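# Set console controls without ever lighting UNDER or OVER

## Task

Leave the console with the MODE knob pulled out, CHECK switched off, PROGRAM turned to P1 and the lever in HOLD. The task is failed if the UNDER or OVER light ever turns on, even briefly; this happens whenever MODE is out, CHECK is on and the lever is at CYCLE at the same moment while PROGRAM sits anywhere other than P1. The console is loose on the table, so it can slide or be knocked off.

## Robot and tools

Robot: two UR-type arms, left_arm and right_arm, each ending in a 16-motor four-finger hand (left_arm carries a left hand, right_arm a right hand). Bases in the scene frame: left_arm at (+0.004, +0.499, 0) m, right_arm at (-0.029, -0.414, 0) m, both facing almost straight along +x.

Frames. Scene frame: origin at table-top height halfway between the nominal bases, +z up, +x out over the table, +y toward the left arm. Cameras and table use it. Each arm reports its hand pose, velocities and wrist-camera pose in its own base frame. Offsets you command are along the current Hand target's own axes. Hand-point axes (right hand): +z runs along the straight fingers toward the tips, +y points out of the palm face, +x crosses the palm away from the thumb; on the left hand +x points toward the thumb. The hand point sits just past the index/middle knuckles; straight fingertips reach about 0.14 m beyond it. A rigid mast below the wrist on the palm side can strike things.

Row layout (used by execute_actions and move). Every row is 48 numbers, each within -1..+1, always including both arms: left dx, dy, dz, rx, ry, rz; then 16 hand places; then left current_limit, speed; then the same 24 for the right arm. Pose numbers are offsets, not poses: dx..dz in units of 0.6 m, rx..rz a rotation vector in units of 180 degrees, measured from the Hand target that arm had when the action or move began. All six at 0 re-commands the present Hand target. Hand places: put grasp numbers a, b, c, d in the first four and exactly 0 in the remaining twelve, or the row is rejected. a curls index and middle tips, b bends all three fingers at the knuckle, c swings the thumb across the palm and draws the index toward it, d curls the ring finger; all 0 is an open hand. These are goals, so to keep a hand unchanged resend its previous a, b, c, d. current_limit maps -1..+1 to 0..550 mA (start +0.4); speed sets finger speed as (speed+1)/2 of 8.5 rad/s (start -0.6). Both persist until changed.

execute_actions(actions, cameras): actions is a list of actions; each action is up to 15 rows, one per 1/30 s step, and a short action repeats its last row to fill 15 steps. All rows of one action count from the same start pose. Images come back only if actions is empty or cameras names some ("all" or a list of names).

move(target, speed, blend, stop_force, zero, blocking, cameras): straight-line hand paths toward target, which is one 48-number row or a list of up to 15 rows; every row counts from the Hand targets at the start of the move, not from the previous row. speed is peak path speed in m/s (0.002 to 3.6, default 0.25; turning limited to twice that in rad/s), one value or one per target. blend is a corner-rounding radius in metres per target; 0 means stop at each. stop_force (3 to 120 N, one value for both arms) ends an arm's path when its wrist sensor feels that much push against its motion; do not trust it when the hand is rotating, and omit it when backing away from a contact. zero (with stop_force only, default true) re-zeros moving arms first. blocking=false returns early while the move continues (not allowed with stop_force). Paths ignore obstacles and the other arm, lag and overshoot more at high speed, and should not pass near an arm's own base. The result adds a move: line giving the ending (done, off_target, moving, held, fault) and limits flags (paced: the pose was clipped; held: a check withheld steps). An arm not named in the ending is done, within 3 mm and 2 degrees.

wait(seconds 0..10, cameras): lets time pass holding the last commands. stop(cameras): brakes a running move. zoom_image(camera, region [x0, y0, x1, y1] in pixels, at most 504 by 504): a closer look at the latest image of one camera. zero_wrist_force(arm: "left_arm" or "right_arm"): tares that wrist sensor and stop_force. read_manual(section): licence text only. finished_scene(scene 1): ends the scene irreversibly; the console must already be correct and stay so.

Cameras: cam_head_left, cam_head_right, cam_high, cam_low, cam_left_wrist, cam_right_wrist, all 672x504.

Results: Hand target (last commanded pose after clipping; the hand often rests a little short, so send the remaining gap as an offset), end_effector_position in metres, quaternion wxyz, velocities, joint positions and torques, wrist force and torque (in the end effector's axes, plus the peak since the last shown), and per-motor hand_goal, hand_measured, hand_current_ma, hand_state (moving, goal, blocked, overload). Watch for MOTOR HOT, HAND FAULT, TORQUE FAULT or OVER-TEMPERATURE FAULT lines; after a HAND FAULT line the rest of that reply's motion calls are skipped.

Cautions. Each command's orientation is limited to 32 degrees from the measured one per step. Arms are stiff: aiming even slightly past a firm contact can trigger a fault stop (net force roughly 150 N, or joint torque limits of 136 N m shoulder/elbow and 25.4 N m wrists), freezing the arm for 10 s. Approach slowly, use stop_force, and retreat after pressing. Do not let the arms or hands touch each other. A finger motor drawing 495 mA or more for 5 s shuts off. The console is loose: push controls gently, brace it if needed, and never let it or anything else leave the table. Order the control changes so the forbidden combination never occurs, for example set PROGRAM to P1 or switch CHECK off before pulling MODE or moving the lever.

Each tool is called after "Request:" by a JSON object that holds its "method" and its "body", one argument or row to a line.

## Session

Request:
{"method": "execute_actions", "body": {
  "actions": []
}}

Scene clock: 0.00 s.
left_arm: end_effector_position=(+0.4573, +0.4061, +0.1500) hand_goal=(+0.754, +0.000, +0.576, +0.696, +0.714, +0.678, +0.226, +0.168, +0.754, +0.000, +0.576, +0.696, +0.754, +0.000, +0.576, +0.696) hand_measured=(+0.754, +0.000, +0.576, +0.696, +0.714, +0.678, +0.226, +0.168, +0.754, +0.000, +0.576, +0.696, +0.754, +0.000, +0.576, +0.696) hand_current_ma=(+0, +0, +0, +0, +0, +0, +0, +0, +0, +0, +0, +0, +0, +0, +0, +0) hand_state=(goal, goal, goal, goal, goal, goal, goal, goal, goal, goal, goal, goal, goal, goal, goal, goal) hand_current_limit=0.40 hand_speed=-0.60 end_effector_quat_wxyz=(-0.295, +0.348, +0.874, -0.168) | right_arm: end_effector_position=(+0.5658, +0.5398, +0.3205) hand_goal=(+0.754, +0.000, +0.576, +0.696, +0.714, +0.678, +0.226, +0.168, +0.754, +0.000, +0.576, +0.696, +0.754, +0.000, +0.576, +0.696) hand_measured=(+0.754, +0.000, +0.576, +0.696, +0.714, +0.678, +0.226, +0.168, +0.754, +0.000, +0.576, +0.696, +0.754, +0.000, +0.576, +0.696) hand_current_ma=(+0, +0, +0, +0, +0, +0, +0, +0, +0, +0, +0, +0, +0, +0, +0, +0) hand_state=(goal, goal, goal, goal, goal, goal, goal, goal, goal, goal, goal, goal, goal, goal, goal, goal) hand_current_limit=0.40 hand_speed=-0.60 end_effector_quat_wxyz=(-0.022, +0.160, +0.987, -0.017)
Joint positions: left_arm=[3.891 -2.066 -1.387 -1.855 1.946 -0.18] | right_arm=[0.54 -1.066 1.002 -1.451 -1.568 -0.71]
Joint velocities: within noise
Joint torques (N m): no reading
Wrist force (N): no reading
Wrist torque (N m): no reading
Wrist force, peak (N): no reading
Hand target: left_arm +0.4573, +0.4061, +0.1500; -0.295, +0.348, +0.874, -0.168 | right_arm +0.5658, +0.5398, +0.3205; -0.022, +0.160, +0.987, -0.017

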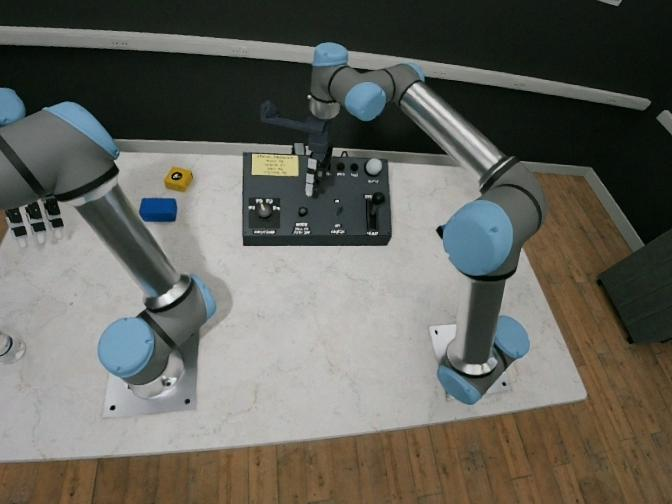

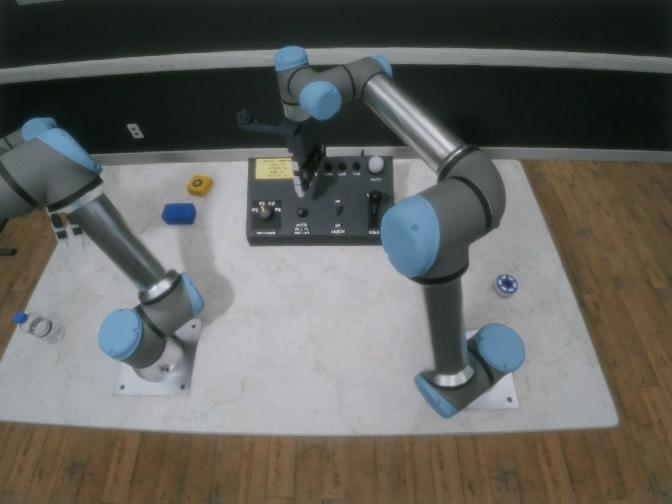

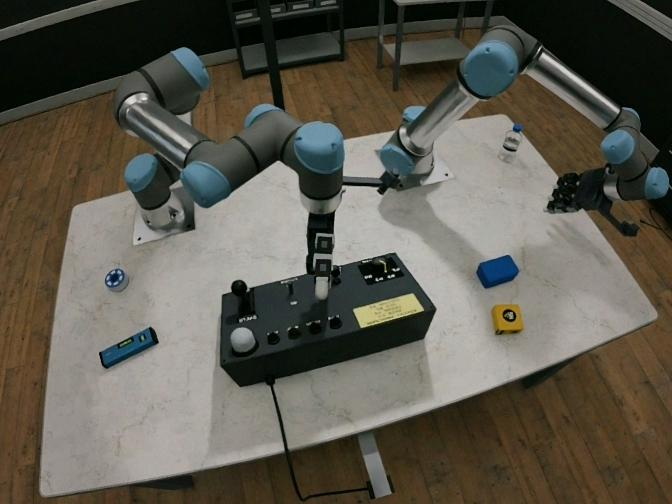

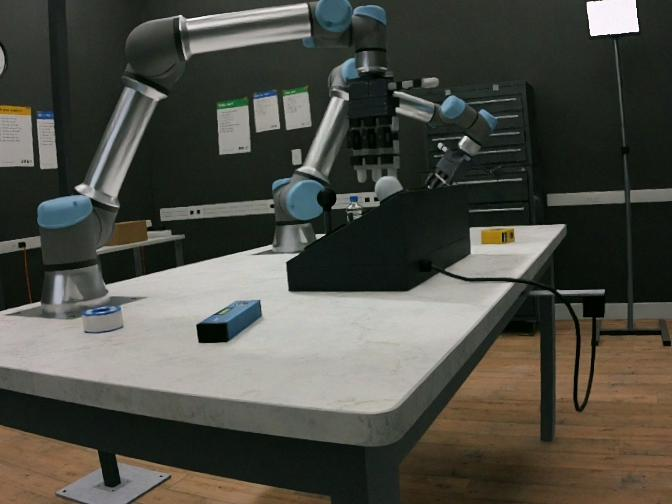

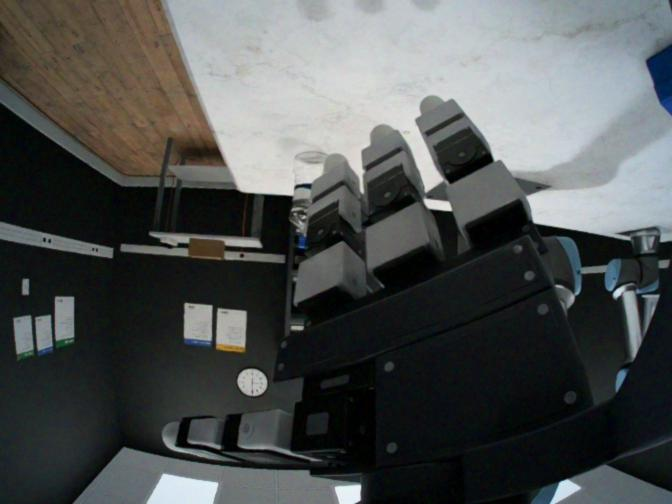

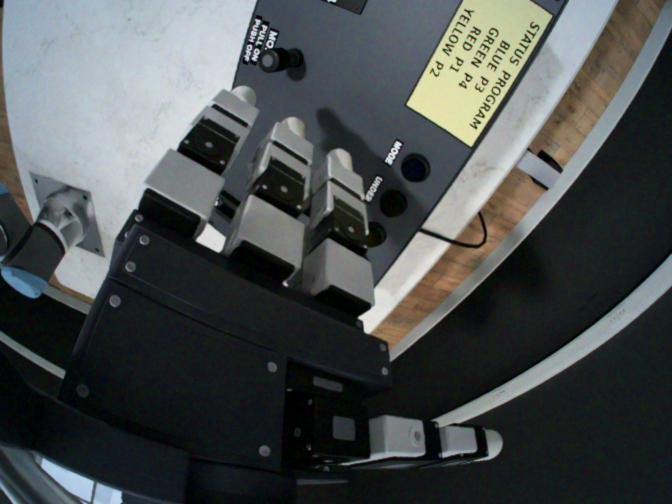

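Request:
{"method": "zoom_image", "body": {
  "camera": "cam_head_left",
  "region": [230, 130, 410, 265]
}}

Request:
{"method": "zoom_image", "body": {
  "camera": "cam_head_right",
  "region": [230, 130, 410, 265]
}}

Request:
{"method": "zoom_image", "body": {
  "camera": "cam_high",
  "region": [200, 230, 450, 400]
}}

Request:
{"method": "zoom_image", "body": {
  "camera": "cam_right_wrist",
  "region": [180, 0, 600, 280]
}}

Request:
{"method": "zoom_image", "body": {
  "camera": "cam_low",
  "region": [270, 150, 500, 310]
}}

Scaled by 2.800 from the camera's 672x504 image, which has a finer 960x720 frame.

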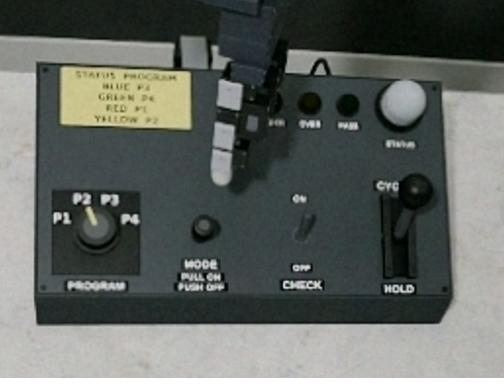

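Scaled by 2.800 from the camera's 672x504 image, which has a finer 960x720 frame.

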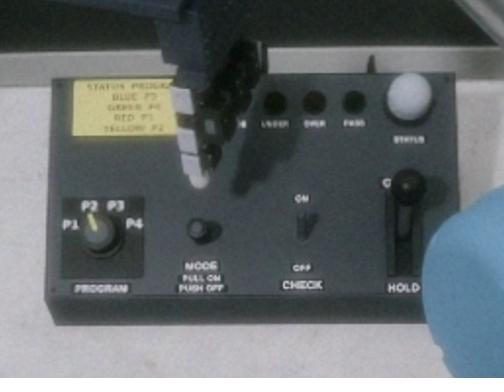

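Scaled by 2.016 from the camera's 672x504 image, which has a finer 960x720 frame.

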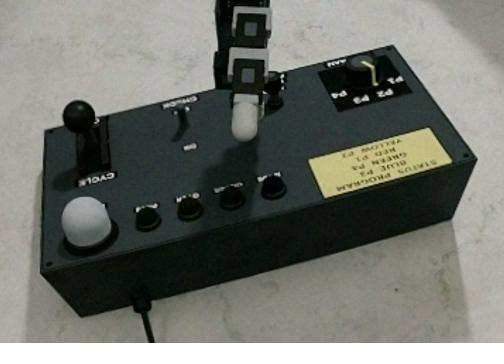

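Scaled by 1.200 from the camera's 672x504 image, which has a finer 960x720 frame.

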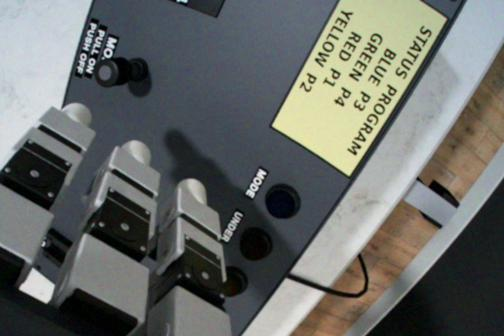

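Scaled by 2.191 from the camera's 672x504 image, which has a finer 960x720 frame.

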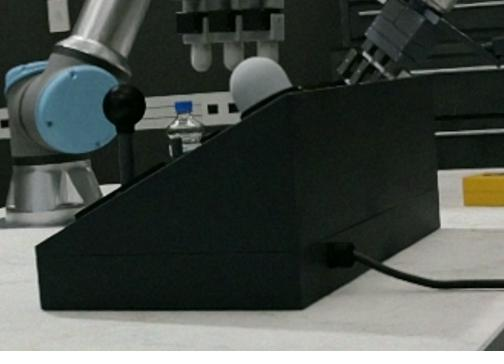

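Request:
{"method": "zoom_image", "body": {
  "camera": "cam_high",
  "region": [220, 260, 320, 350]
}}

Request:
{"method": "zoom_image", "body": {
  "camera": "cam_head_left",
  "region": [320, 180, 400, 240]
}}

Request:
{"method": "zoom_image", "body": {
  "camera": "cam_head_left",
  "region": [240, 180, 330, 245]
}}

Scaled by 5.040 from the camera's 672x504 image, which has a finer 960x720 frame.

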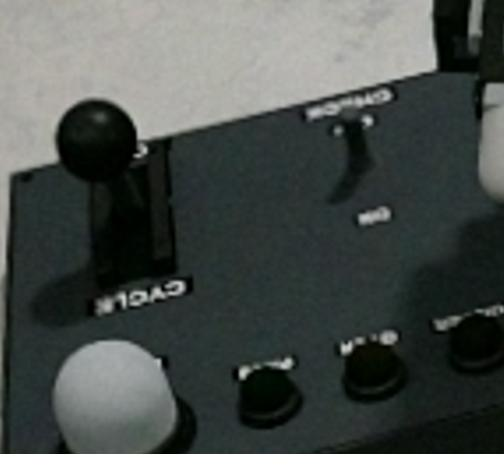

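Scaled by 6.300 from the camera's 672x504 image, which has a finer 960x720 frame.

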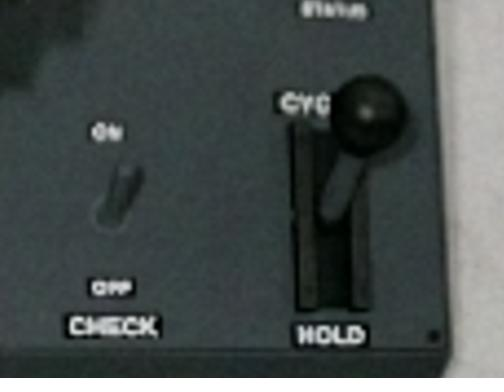

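Scaled by 5.600 from the camera's 672x504 image, which has a finer 960x720 frame.

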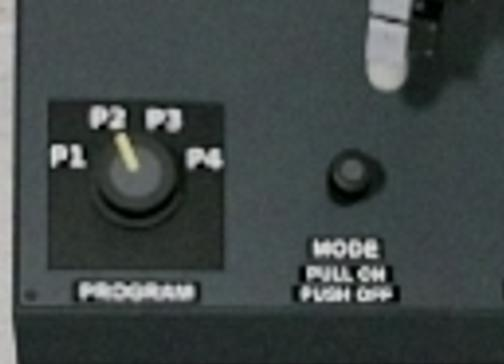

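Request:
{"method": "move", "body": {
  "target": [0,0,0,0,0,0, 0,0,0,0,0,0,0,0,0,0,0,0,0,0,0,0, 0.4,-0.6, -0.1915,-0.3253,-0.0943,0,0,0, 0,0,0,0,0,0,0,0,0,0,0,0,0,0,0,0, 0.4,-0.6],
  "cameras": ["cam_head_left", "cam_head_right", "cam_low", "cam_right_wrist"]
}}

Scene clock: 159.80 s.
left_arm: end_effector_position=(+0.4573, +0.4061, +0.1500) hand_goal=(+0.750, +0.000, +0.580, +0.700, +0.710, +0.680, +0.230, +0.170, +0.750, +0.000, +0.580, +0.700, +0.750, +0.000, +0.580, +0.700) hand_measured=(+0.746, +0.000, +0.576, +0.696, +0.708, +0.678, +0.224, +0.168, +0.746, +0.000, +0.576, +0.698, +0.746, +0.000, +0.576, +0.696) hand_current_ma=(-6, +0, -5, -5, -2, -4, -12, -5, -6, +0, -5, -4, -6, +0, -5, -5) hand_state=(goal, goal, goal, goal, goal, goal, goal, goal, goal, goal, goal, goal, goal, goal, goal, goal) hand_current_limit=0.40 hand_speed=-0.60 end_effector_quat_wxyz=(-0.295, +0.348, +0.874, -0.168) | right_arm: end_effector_position=(+0.6162, +0.3200, +0.3805) hand_goal=(+0.750, +0.000, +0.580, +0.700, +0.710, +0.680, +0.230, +0.170, +0.750, +0.000, +0.580, +0.700, +0.750, +0.000, +0.580, +0.700) hand_measured=(+0.750, +0.000, +0.578, +0.698, +0.712, +0.678, +0.224, +0.168, +0.750, +0.000, +0.578, +0.698, +0.750, +0.000, +0.578, +0.698) hand_current_ma=(+0, +0, -1, -1, +0, -1, -6, -1, +0, +0, -1, -1, +0, +0, -1, -1) hand_state=(goal, goal, goal, goal, goal, goal, goal, goal, goal, goal, goal, goal, goal, goal, goal, goal) hand_current_limit=0.40 hand_speed=-0.60 end_effector_quat_wxyz=(-0.022, +0.160, +0.987, -0.017)
Joint positions: left_arm=[3.891 -2.066 -1.387 -1.855 1.946 -0.18] | right_arm=[0.199 -1.262 1.128 -1.385 -1.587 -1.051]
Joint torques (N m): left_arm=[-1.51 38.74 21.78 0.91 0.64 -0.2] | right_arm=[-9.97 -48.03 -40.49 -0.16 0.45 -2.24]
Wrist force (N): left_arm=[0.0 0.3 0.1] | right_arm=[0.2 0.2 0.4]
Wrist torque (N m): left_arm=[0.03 0.00 -0.01] | right_arm=[-0.02 -0.02 0.09]
Wrist force, peak (N): left_arm=[-0.2 0.2 0.4] | right_arm=[-0.6 -1.5 0.3]
Hand target: left_arm +0.4573, +0.4061, +0.1500; -0.295, +0.348, +0.874, -0.168 | right_arm +0.6162, +0.3199, +0.3806; -0.022, +0.160, +0.987, -0.017
Off the commanded pose: left_arm 0.000 m, 0 deg | right_arm 0.000 m, 0 deg.
move: done
Images, in order (width x height): cam_head_left 672x504, cam_head_right 672x504, cam_low 672x504, cam_right_wrist 672x504.

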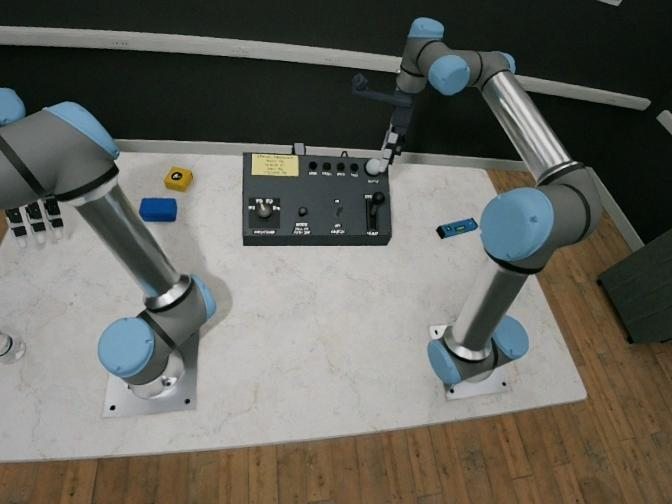

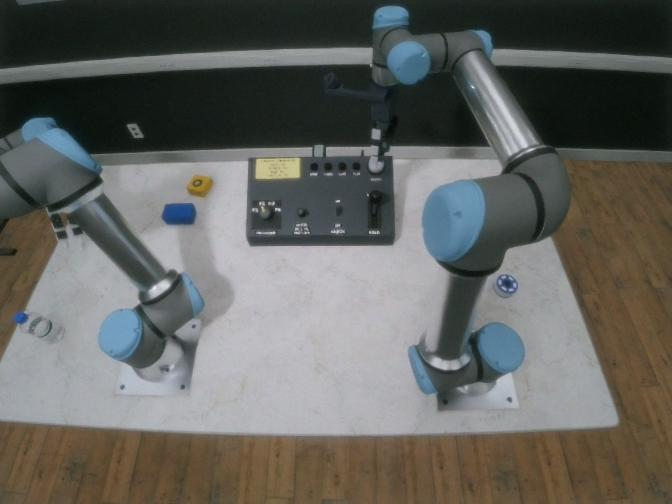

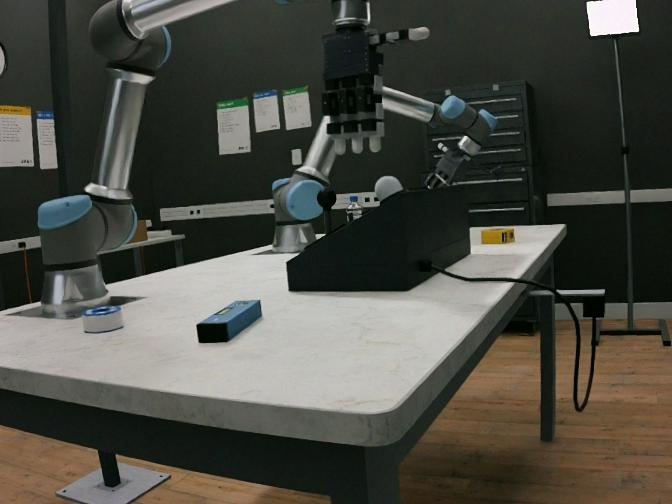

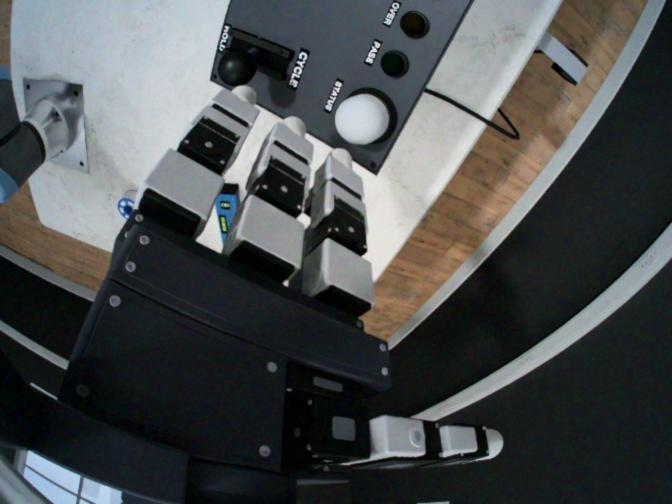

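Request:
{"method": "move", "body": {
  "target": [0,0,0,0,0,0, 0,0,0,0,0,0,0,0,0,0,0,0,0,0,0,0, 0.4,-0.6, 0.1732,-0.1877,0.0485,0.0026,-0.0205,-0.6022, 0,0,0,0,0,0,0,0,0,0,0,0,0,0,0,0, 0.4,-0.6],
  "cameras": ["cam_head_left", "cam_low", "cam_high", "cam_right_wrist"],
  "speed": 0.5
}}

Scene clock: 221.07 s.
left_arm: end_effector_position=(+0.4573, +0.4061, +0.1500) hand_goal=(+0.750, +0.000, +0.580, +0.700, +0.710, +0.680, +0.230, +0.170, +0.750, +0.000, +0.580, +0.700, +0.750, +0.000, +0.580, +0.700) hand_measured=(+0.746, +0.000, +0.576, +0.696, +0.708, +0.678, +0.224, +0.168, +0.746, +0.000, +0.576, +0.698, +0.746, +0.000, +0.576, +0.696) hand_current_ma=(-6, +0, -5, -5, -2, -4, -12, -5, -6, +0, -5, -4, -6, +0, -5, -5) hand_state=(goal, goal, goal, goal, goal, goal, goal, goal, goal, goal, goal, goal, goal, goal, goal, goal) hand_current_limit=0.40 hand_speed=-0.60 end_effector_quat_wxyz=(-0.295, +0.348, +0.874, -0.168) | right_arm: end_effector_position=(+0.4809, +0.2452, +0.3600) hand_goal=(+0.750, +0.000, +0.580, +0.700, +0.710, +0.680, +0.230, +0.170, +0.750, +0.000, +0.580, +0.700, +0.750, +0.000, +0.580, +0.700) hand_measured=(+0.750, +0.000, +0.578, +0.698, +0.712, +0.678, +0.224, +0.168, +0.750, +0.000, +0.578, +0.698, +0.750, +0.000, +0.578, +0.698) hand_current_ma=(+0, +0, -1, -1, +0, -1, -6, -1, +0, +0, -1, -1, +0, +0, -1, -1) hand_state=(goal, goal, goal, goal, goal, goal, goal, goal, goal, goal, goal, goal, goal, goal, goal, goal) hand_current_limit=0.40 hand_speed=-0.60 end_effector_quat_wxyz=(+0.000, +0.707, -0.707, +0.000)
Joint positions: left_arm=[3.891 -2.066 -1.387 -1.855 1.946 -0.18] | right_arm=[0.154 -1.329 1.292 -1.534 -1.571 -2.989]
Joint torques (N m): left_arm=[-1.26 38.32 21.35 1.28 0.44 -0.23] | right_arm=[9.91 -45.58 -12.91 -4.31 1.39 -2.19]
Wrist force (N): left_arm=[0.1 0.0 0.0] | right_arm=[-0.1 0.8 0.2]
Wrist torque (N m): left_arm=[0.00 -0.02 0.01] | right_arm=[0.05 -0.02 0.21]
Wrist force, peak (N): left_arm=[0.2 0.1 0.6] | right_arm=[-0.4 1.1 0.3]
Hand target: left_arm +0.4573, +0.4061, +0.1500; -0.295, +0.348, +0.874, -0.168 | right_arm +0.4808, +0.2452, +0.3600; +0.000, +0.707, -0.707, +0.000
Off the commanded pose: left_arm 0.000 m, 0 deg | right_arm 0.000 m, 0 deg.
move: done
Images, in order (width x height): cam_head_left 672x504, cam_high 672x504, cam_low 672x504, cam_right_wrist 672x504.

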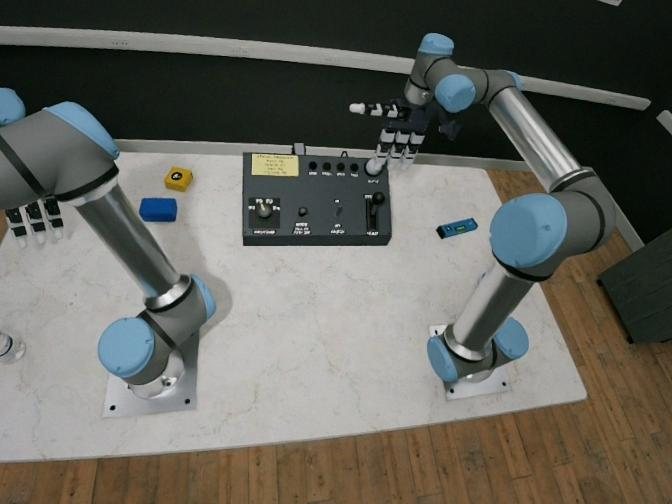

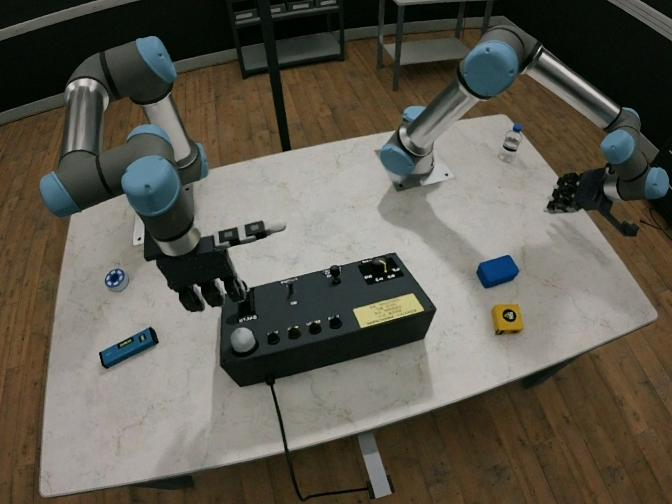

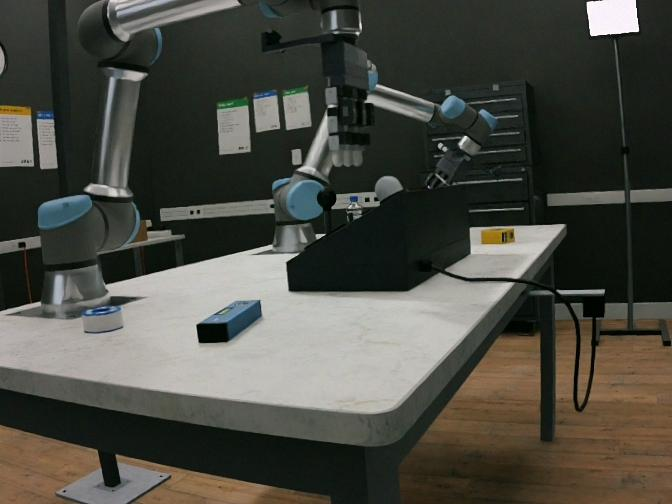

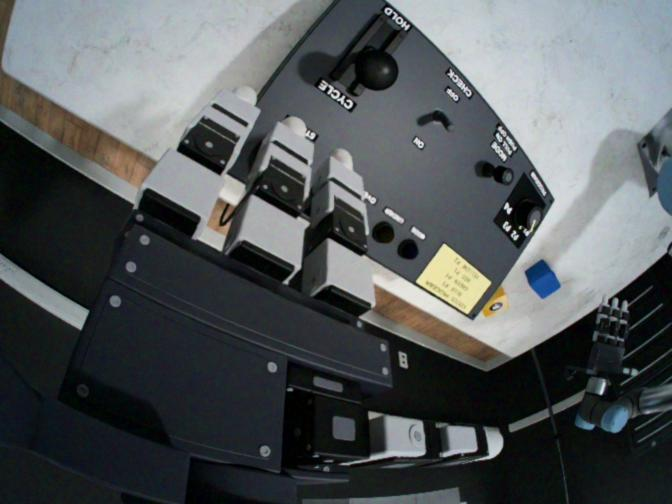

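Request:
{"method": "zoom_image", "body": {
  "camera": "cam_right_wrist",
  "region": [320, 0, 570, 190]
}}

Request:
{"method": "zoom_image", "body": {
  "camera": "cam_right_wrist",
  "region": [440, 130, 570, 260]
}}

Request:
{"method": "zoom_image", "body": {
  "camera": "cam_head_left",
  "region": [235, 145, 400, 250]
}}

Request:
{"method": "zoom_image", "body": {
  "camera": "cam_low",
  "region": [270, 150, 500, 310]
}}

Scaled by 2.016 from the camera's 672x504 image, which has a finer 960x720 frame.

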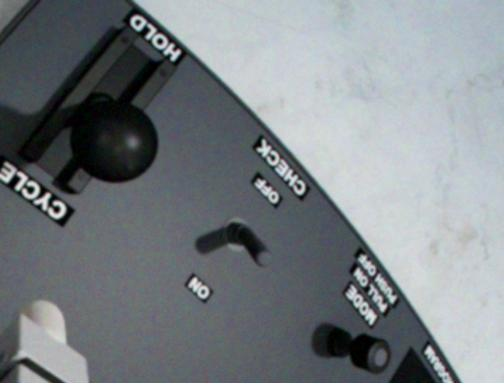

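Scaled by 3.877 from the camera's 672x504 image, which has a finer 960x720 frame.

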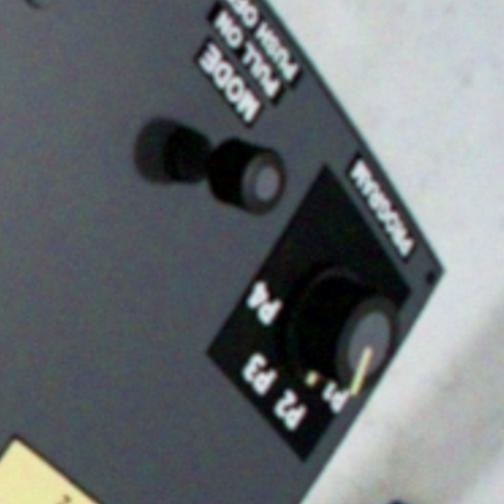

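Scaled by 3.055 from the camera's 672x504 image, which has a finer 960x720 frame.

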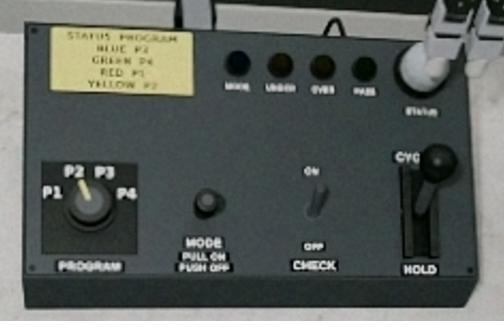

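Scaled by 2.191 from the camera's 672x504 image, which has a finer 960x720 frame.

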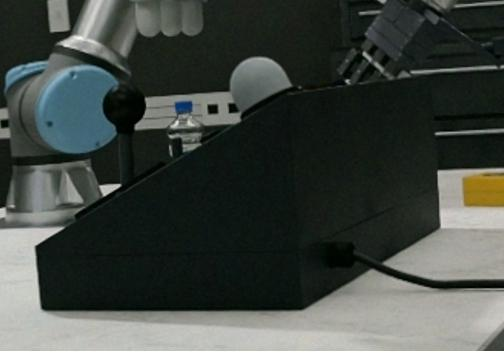

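Request:
{"method": "move", "body": {
  "target": [
    [0,0,0,0,0,0, 0,0,0,0,0,0,0,0,0,0,0,0,0,0,0,0, 0.4,-0.6, -0.0198,0.0173,0,0,0,0, 0,0,0,0,0,0,0,0,0,0,0,0,0,0,0,0, 0.4,-0.6],
    [0,0,0,0,0,0, 0,0,0,0,0,0,0,0,0,0,0,0,0,0,0,0, 0.4,-0.6, -0.0198,0.0173,0.1217,0,0,0, 0,0,0,0,0,0,0,0,0,0,0,0,0,0,0,0, 0.4,-0.6]
  ],
  "cameras": ["cam_head_left", "cam_low", "cam_high", "cam_right_wrist"],
  "speed": 0.15,
  "blend": 0.01
}}

Scene clock: 319.43 s.
left_arm: end_effector_position=(+0.4573, +0.4061, +0.1500) hand_goal=(+0.750, +0.000, +0.580, +0.700, +0.710, +0.680, +0.230, +0.170, +0.750, +0.000, +0.580, +0.700, +0.750, +0.000, +0.580, +0.700) hand_measured=(+0.746, +0.000, +0.576, +0.696, +0.708, +0.678, +0.224, +0.168, +0.746, +0.000, +0.576, +0.698, +0.746, +0.000, +0.576, +0.696) hand_current_ma=(-6, +0, -5, -5, -2, -4, -12, -5, -6, +0, -5, -4, -6, +0, -5, -5) hand_state=(goal, goal, goal, goal, goal, goal, goal, goal, goal, goal, goal, goal, goal, goal, goal, goal) hand_current_limit=0.40 hand_speed=-0.60 end_effector_quat_wxyz=(-0.295, +0.348, +0.874, -0.168) | right_arm: end_effector_position=(+0.4704, +0.2571, +0.2871) hand_goal=(+0.750, +0.000, +0.580, +0.700, +0.710, +0.680, +0.230, +0.170, +0.750, +0.000, +0.580, +0.700, +0.750, +0.000, +0.580, +0.700) hand_measured=(+0.750, +0.000, +0.578, +0.698, +0.712, +0.678, +0.224, +0.168, +0.750, +0.000, +0.578, +0.698, +0.750, +0.000, +0.578, +0.698) hand_current_ma=(+0, +0, -1, -1, +0, -1, -6, -1, +0, +0, -1, -1, +0, +0, -1, -1) hand_state=(goal, goal, goal, goal, goal, goal, goal, goal, goal, goal, goal, goal, goal, goal, goal, goal) hand_current_limit=0.40 hand_speed=-0.60 end_effector_quat_wxyz=(+0.000, +0.708, -0.707, +0.000)
Joint positions: left_arm=[3.891 -2.066 -1.387 -1.855 1.946 -0.18] | right_arm=[0.176 -1.332 1.482 -1.721 -1.571 -2.966]
Joint torques (N m): left_arm=[-1.14 39.24 21.76 1.4 0.72 0.01] | right_arm=[-3.86 -27.14 -10.84 -4.72 1.02 2.02]
Wrist force (N): left_arm=[-0.1 -0.1 0.5] | right_arm=[-0.1 0.9 0.5]
Wrist torque (N m): left_arm=[-0.06 0.02 0.00] | right_arm=[0.03 -0.02 0.05]
Wrist force, peak (N): left_arm=[-0.1 0.3 0.5] | right_arm=[0.0 0.8 1.5]
Hand target: left_arm +0.4573, +0.4061, +0.1500; -0.295, +0.348, +0.874, -0.168 | right_arm +0.4705, +0.2570, +0.2870; +0.000, +0.707, -0.707, +0.000
Off the commanded pose: left_arm 0.000 m, 0 deg | right_arm 0.000 m, 0 deg.
move: done; blend cut to 0.0079 m at target 1
Images, in order (width x height): cam_head_left 672x504, cam_high 672x504, cam_low 672x504, cam_right_wrist 672x504.

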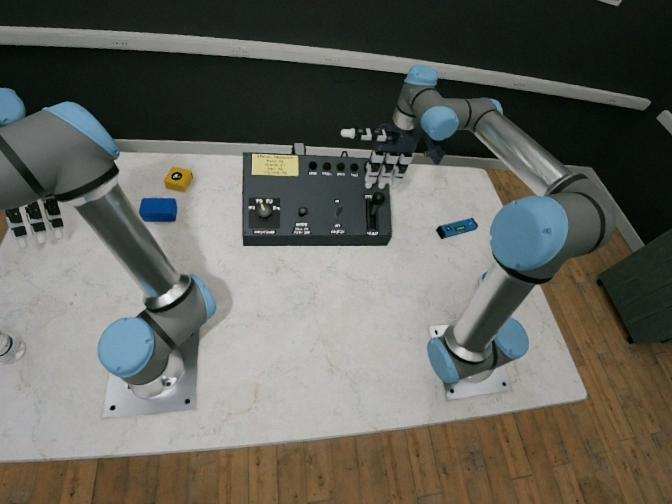

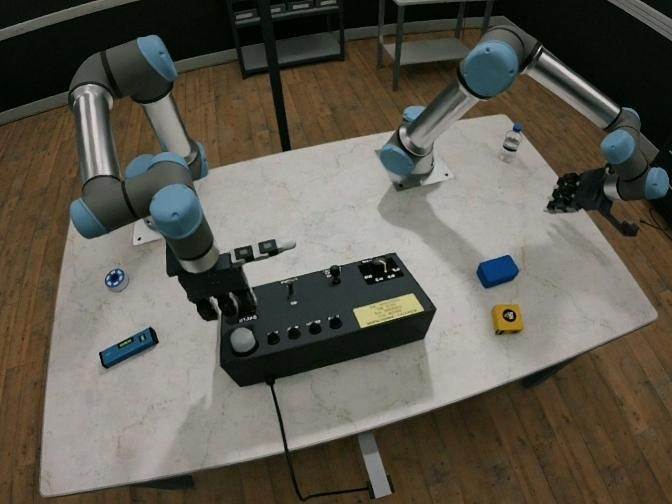

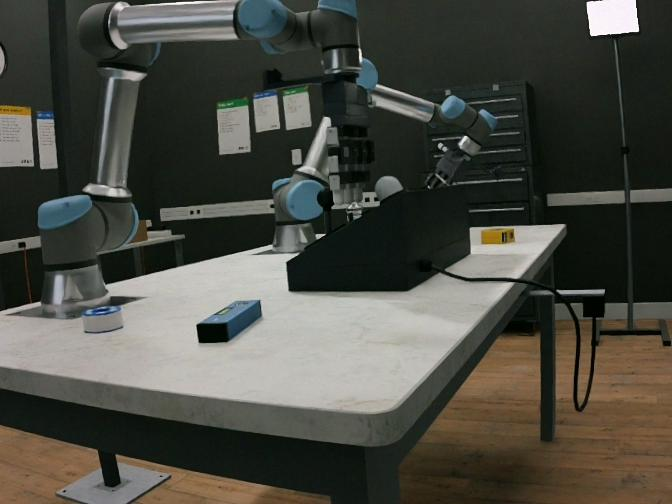

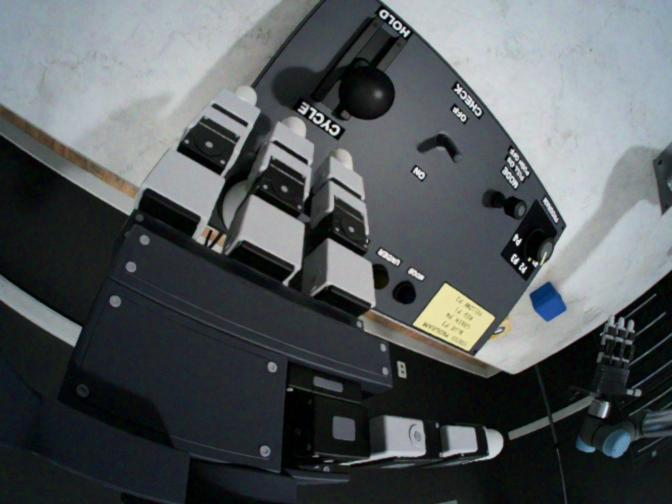

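Request:
{"method": "move", "body": {
  "target": [0,0,0,0,0,0, 0,0,0,0,0,0,0,0,0,0,0,0,0,0,0,0, 0.4,-0.6, 0,0.1833,0.0883,0,0,0, 0,0,0,0,0,0,0,0,0,0,0,0,0,0,0,0, 0.4,-0.6],
  "cameras": ["cam_head_left", "cam_low", "cam_high", "cam_right_wrist"],
  "speed": 0.06,
  "stop_force": 20
}}

Scene clock: 334.93 s.
left_arm: end_effector_position=(+0.4573, +0.4061, +0.1500) hand_goal=(+0.750, +0.000, +0.580, +0.700, +0.710, +0.680, +0.230, +0.170, +0.750, +0.000, +0.580, +0.700, +0.750, +0.000, +0.580, +0.700) hand_measured=(+0.746, +0.000, +0.576, +0.696, +0.708, +0.678, +0.224, +0.168, +0.746, +0.000, +0.576, +0.698, +0.746, +0.000, +0.576, +0.696) hand_current_ma=(-6, +0, -5, -5, -2, -4, -12, -5, -6, +0, -5, -4, -6, +0, -5, -5) hand_state=(goal, goal, goal, goal, goal, goal, goal, goal, goal, goal, goal, goal, goal, goal, goal, goal) hand_current_limit=0.40 hand_speed=-0.60 end_effector_quat_wxyz=(-0.295, +0.348, +0.874, -0.168) | right_arm: end_effector_position=(+0.3605, +0.2569, +0.2340) hand_goal=(+0.750, +0.000, +0.580, +0.700, +0.710, +0.680, +0.230, +0.170, +0.750, +0.000, +0.580, +0.700, +0.750, +0.000, +0.580, +0.700) hand_measured=(+0.810, +0.006, +0.614, +0.704, +0.712, +0.678, +0.224, +0.168, +0.804, -0.010, +0.608, +0.704, +0.750, +0.000, +0.578, +0.698) hand_current_ma=(+132, +4, +49, +2, +0, -1, -6, -1, +115, -7, +37, +2, +0, +0, -1, -1) hand_state=(blocked, goal, blocked, goal, goal, goal, goal, goal, blocked, goal, blocked, goal, goal, goal, goal, goal) hand_current_limit=0.40 hand_speed=-0.60 end_effector_quat_wxyz=(+0.000, +0.707, -0.707, +0.000)
Joint positions: left_arm=[3.891 -2.066 -1.387 -1.855 1.946 -0.18] | right_arm=[0.216 -1.539 1.86 -1.892 -1.571 -2.927]
Joint torques (N m): left_arm=[-0.54 39.71 22.79 1.49 0.48 0.01] | right_arm=[11.16 -31.23 -4.18 -1.94 1.39 2]
Wrist force (N): left_arm=[0.0 0.2 0.2] | right_arm=[0.5 -9.2 -4.2]
Wrist torque (N m): left_arm=[0.00 0.00 0.00] | right_arm=[0.77 -0.09 0.02]
Wrist force, peak (N): left_arm=[0.0 -0.1 0.5] | right_arm=[0.3 -9.5 -5.2]
Hand target: left_arm +0.4573, +0.4061, +0.1500; -0.295, +0.348, +0.874, -0.168 | right_arm +0.3605, +0.2569, +0.2340; +0.000, +0.707, -0.707, +0.000
Off the commanded pose: left_arm 0.000 m, 0 deg | right_arm 0.000 m, 0 deg.
move: done
Images, in order (width x height): cam_head_left 672x504, cam_high 672x504, cam_low 672x504, cam_right_wrist 672x504.

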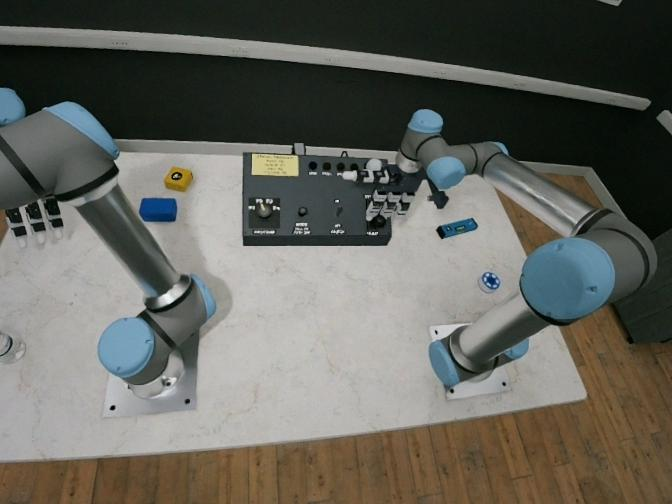

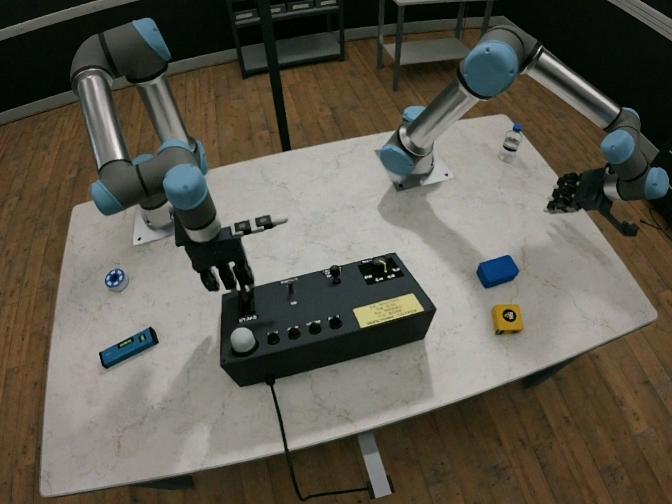

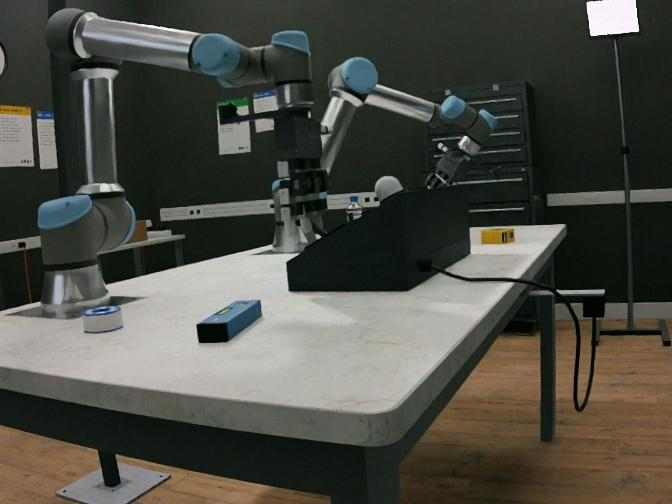

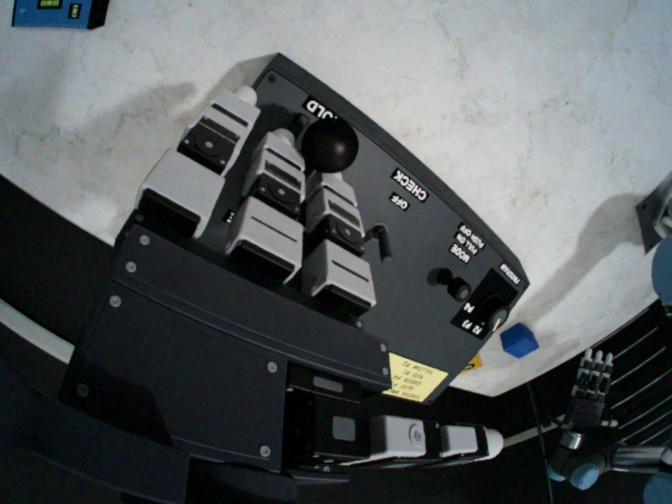

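Request:
{"method": "zoom_image", "body": {
  "camera": "cam_right_wrist",
  "region": [240, 50, 440, 250]
}}

Request:
{"method": "zoom_image", "body": {
  "camera": "cam_low",
  "region": [260, 130, 420, 300]
}}

Request:
{"method": "zoom_image", "body": {
  "camera": "cam_head_left",
  "region": [320, 150, 420, 250]
}}

Scaled by 2.520 from the camera's 672x504 image, which has a finer 960x720 frame.

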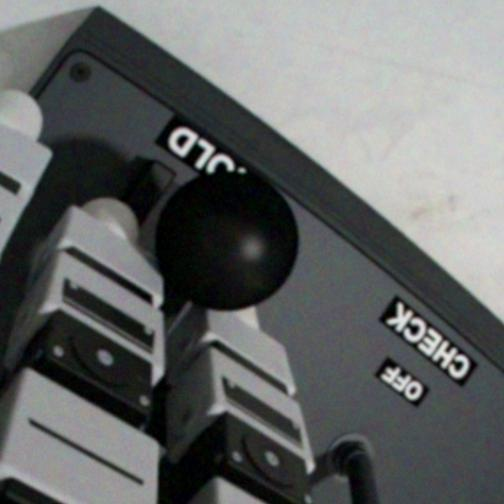

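Scaled by 2.965 from the camera's 672x504 image, which has a finer 960x720 frame.

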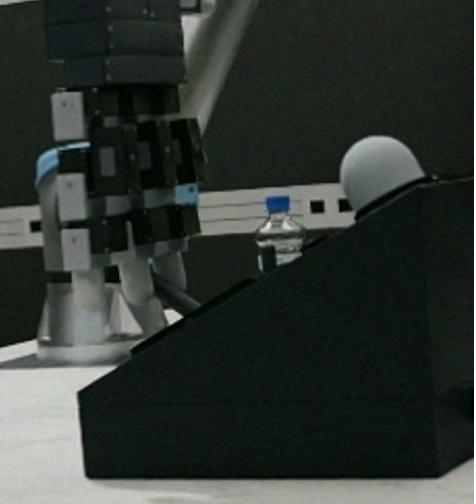

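Scaled by 5.040 from the camera's 672x504 image, which has a finer 960x720 frame.

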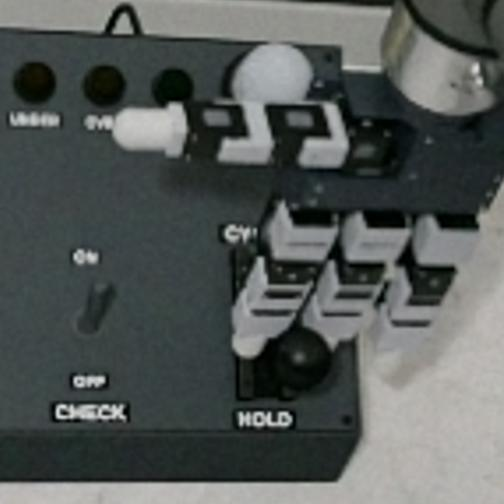

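Request:
{"method": "move", "body": {
  "target": [0,0,0,0,0,0, 0,0,0,0,0,0,0,0,0,0,0,0,0,0,0,0, 0.4,-0.6, 0,0.0417,0.025,0,0,0, 0,0,0,0,0,0,0,0,0,0,0,0,0,0,0,0, 0.4,-0.6],
  "cameras": ["cam_head_left", "cam_low", "cam_right_wrist"],
  "speed": 0.05,
  "stop_force": 15
}}

Request:
{"method": "zoom_image", "body": {
  "camera": "cam_right_wrist",
  "region": [240, 50, 440, 250]
}}

Request:
{"method": "zoom_image", "body": {
  "camera": "cam_low",
  "region": [260, 130, 420, 300]
}}

Scene clock: 356.50 s.
left_arm: end_effector_position=(+0.4573, +0.4061, +0.1500) hand_goal=(+0.750, +0.000, +0.580, +0.700, +0.710, +0.680, +0.230, +0.170, +0.750, +0.000, +0.580, +0.700, +0.750, +0.000, +0.580, +0.700) hand_measured=(+0.746, +0.000, +0.576, +0.696, +0.708, +0.678, +0.224, +0.168, +0.746, +0.000, +0.576, +0.698, +0.746, +0.000, +0.576, +0.696) hand_current_ma=(-6, +0, -5, -5, -2, -4, -12, -5, -6, +0, -5, -4, -6, +0, -5, -5) hand_state=(goal, goal, goal, goal, goal, goal, goal, goal, goal, goal, goal, goal, goal, goal, goal, goal) hand_current_limit=0.40 hand_speed=-0.60 end_effector_quat_wxyz=(-0.295, +0.348, +0.874, -0.168) | right_arm: end_effector_position=(+0.3420, +0.2569, +0.2229) hand_goal=(+0.750, +0.000, +0.580, +0.700, +0.710, +0.680, +0.230, +0.170, +0.750, +0.000, +0.580, +0.700, +0.750, +0.000, +0.580, +0.700) hand_measured=(+0.968, +0.020, +0.642, +0.700, +0.710, +0.678, +0.224, +0.168, +0.954, -0.040, +0.636, +0.700, +0.750, +0.000, +0.578, +0.698) hand_current_ma=(+385, +19, +124, +0, +0, -1, -6, -1, +385, -54, +107, +0, +0, +0, -1, -1) hand_state=(blocked, blocked, blocked, goal, goal, goal, goal, goal, blocked, blocked, blocked, goal, goal, goal, goal, goal) hand_current_limit=0.40 hand_speed=-0.60 end_effector_quat_wxyz=(+0.000, +0.707, -0.707, +0.000)
Joint positions: left_arm=[3.891 -2.066 -1.387 -1.855 1.946 -0.18] | right_arm=[0.225 -1.569 1.921 -1.922 -1.571 -2.918]
Joint torques (N m): left_arm=[-0.84 40.04 22.1 1.51 0.73 0.21] | right_arm=[-7.04 -16.43 -34.85 2.41 1.87 -2.48]
Wrist force (N): left_arm=[0.0 0.1 0.2] | right_arm=[1.6 -11.0 1.0]
Wrist torque (N m): left_arm=[-0.01 0.00 0.00] | right_arm=[0.28 0.10 0.26]
Wrist force, peak (N): left_arm=[0.4 0.1 0.3] | right_arm=[1.8 -19.7 -16.2]
Hand target: left_arm +0.4573, +0.4061, +0.1500; -0.295, +0.348, +0.874, -0.168 | right_arm +0.3420, +0.2569, +0.2229; +0.000, +0.707, -0.707, +0.000 (not the last commanded pose)
Off the commanded pose: left_arm 0.000 m, 0 deg | right_arm 0.008 m, 0 deg.
move: contact (right_arm)
Images, in order (width x height): cam_head_left 672x504, cam_low 672x504, cam_right_wrist 672x504.

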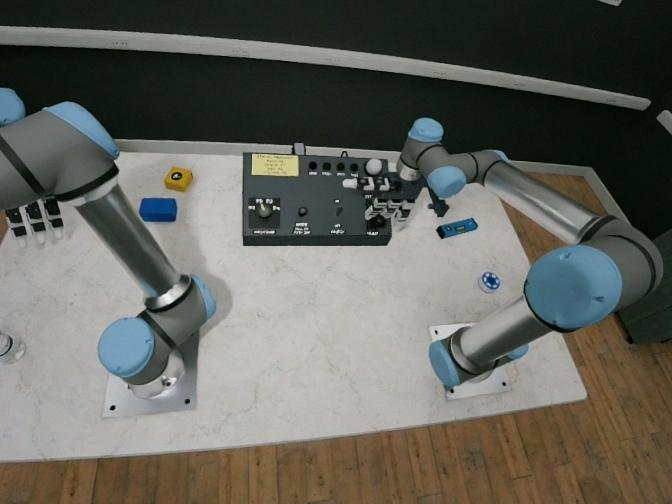

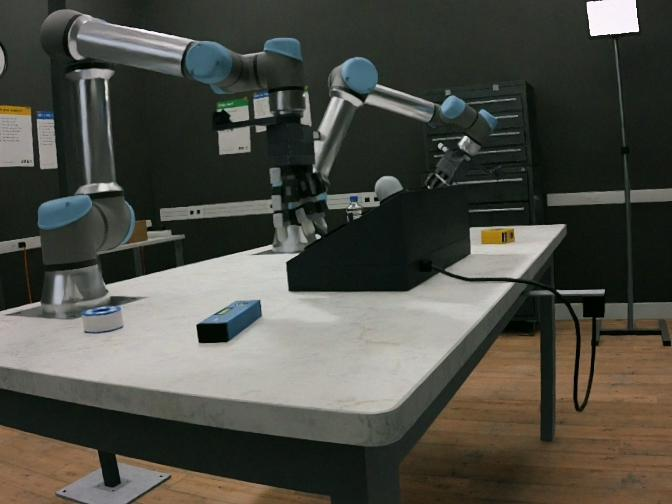

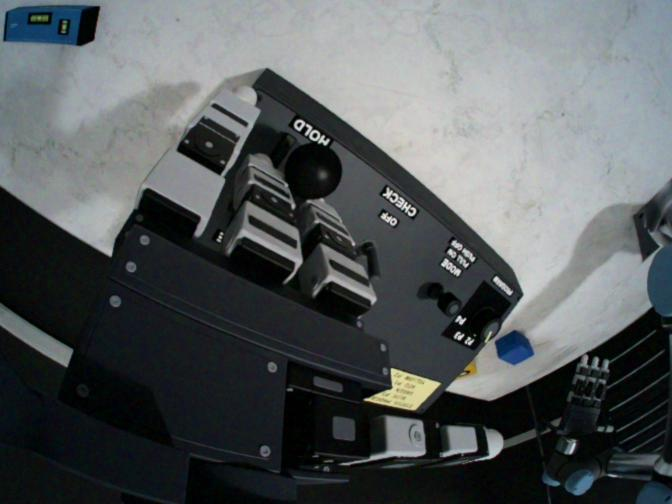

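Scaled by 2.520 from the camera's 672x504 image, which has a finer 960x720 frame.

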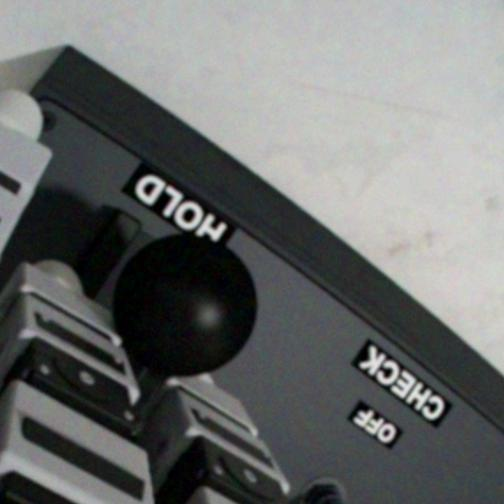

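Scaled by 2.965 from the camera's 672x504 image, which has a finer 960x720 frame.

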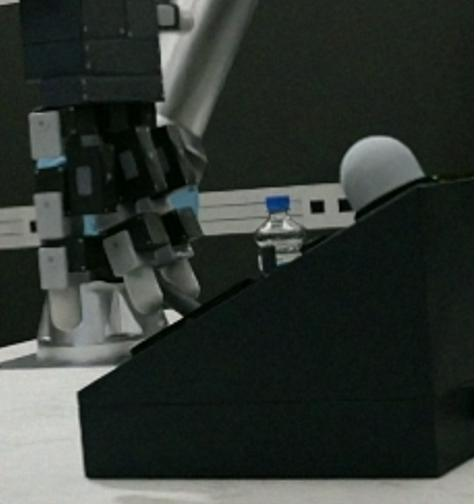

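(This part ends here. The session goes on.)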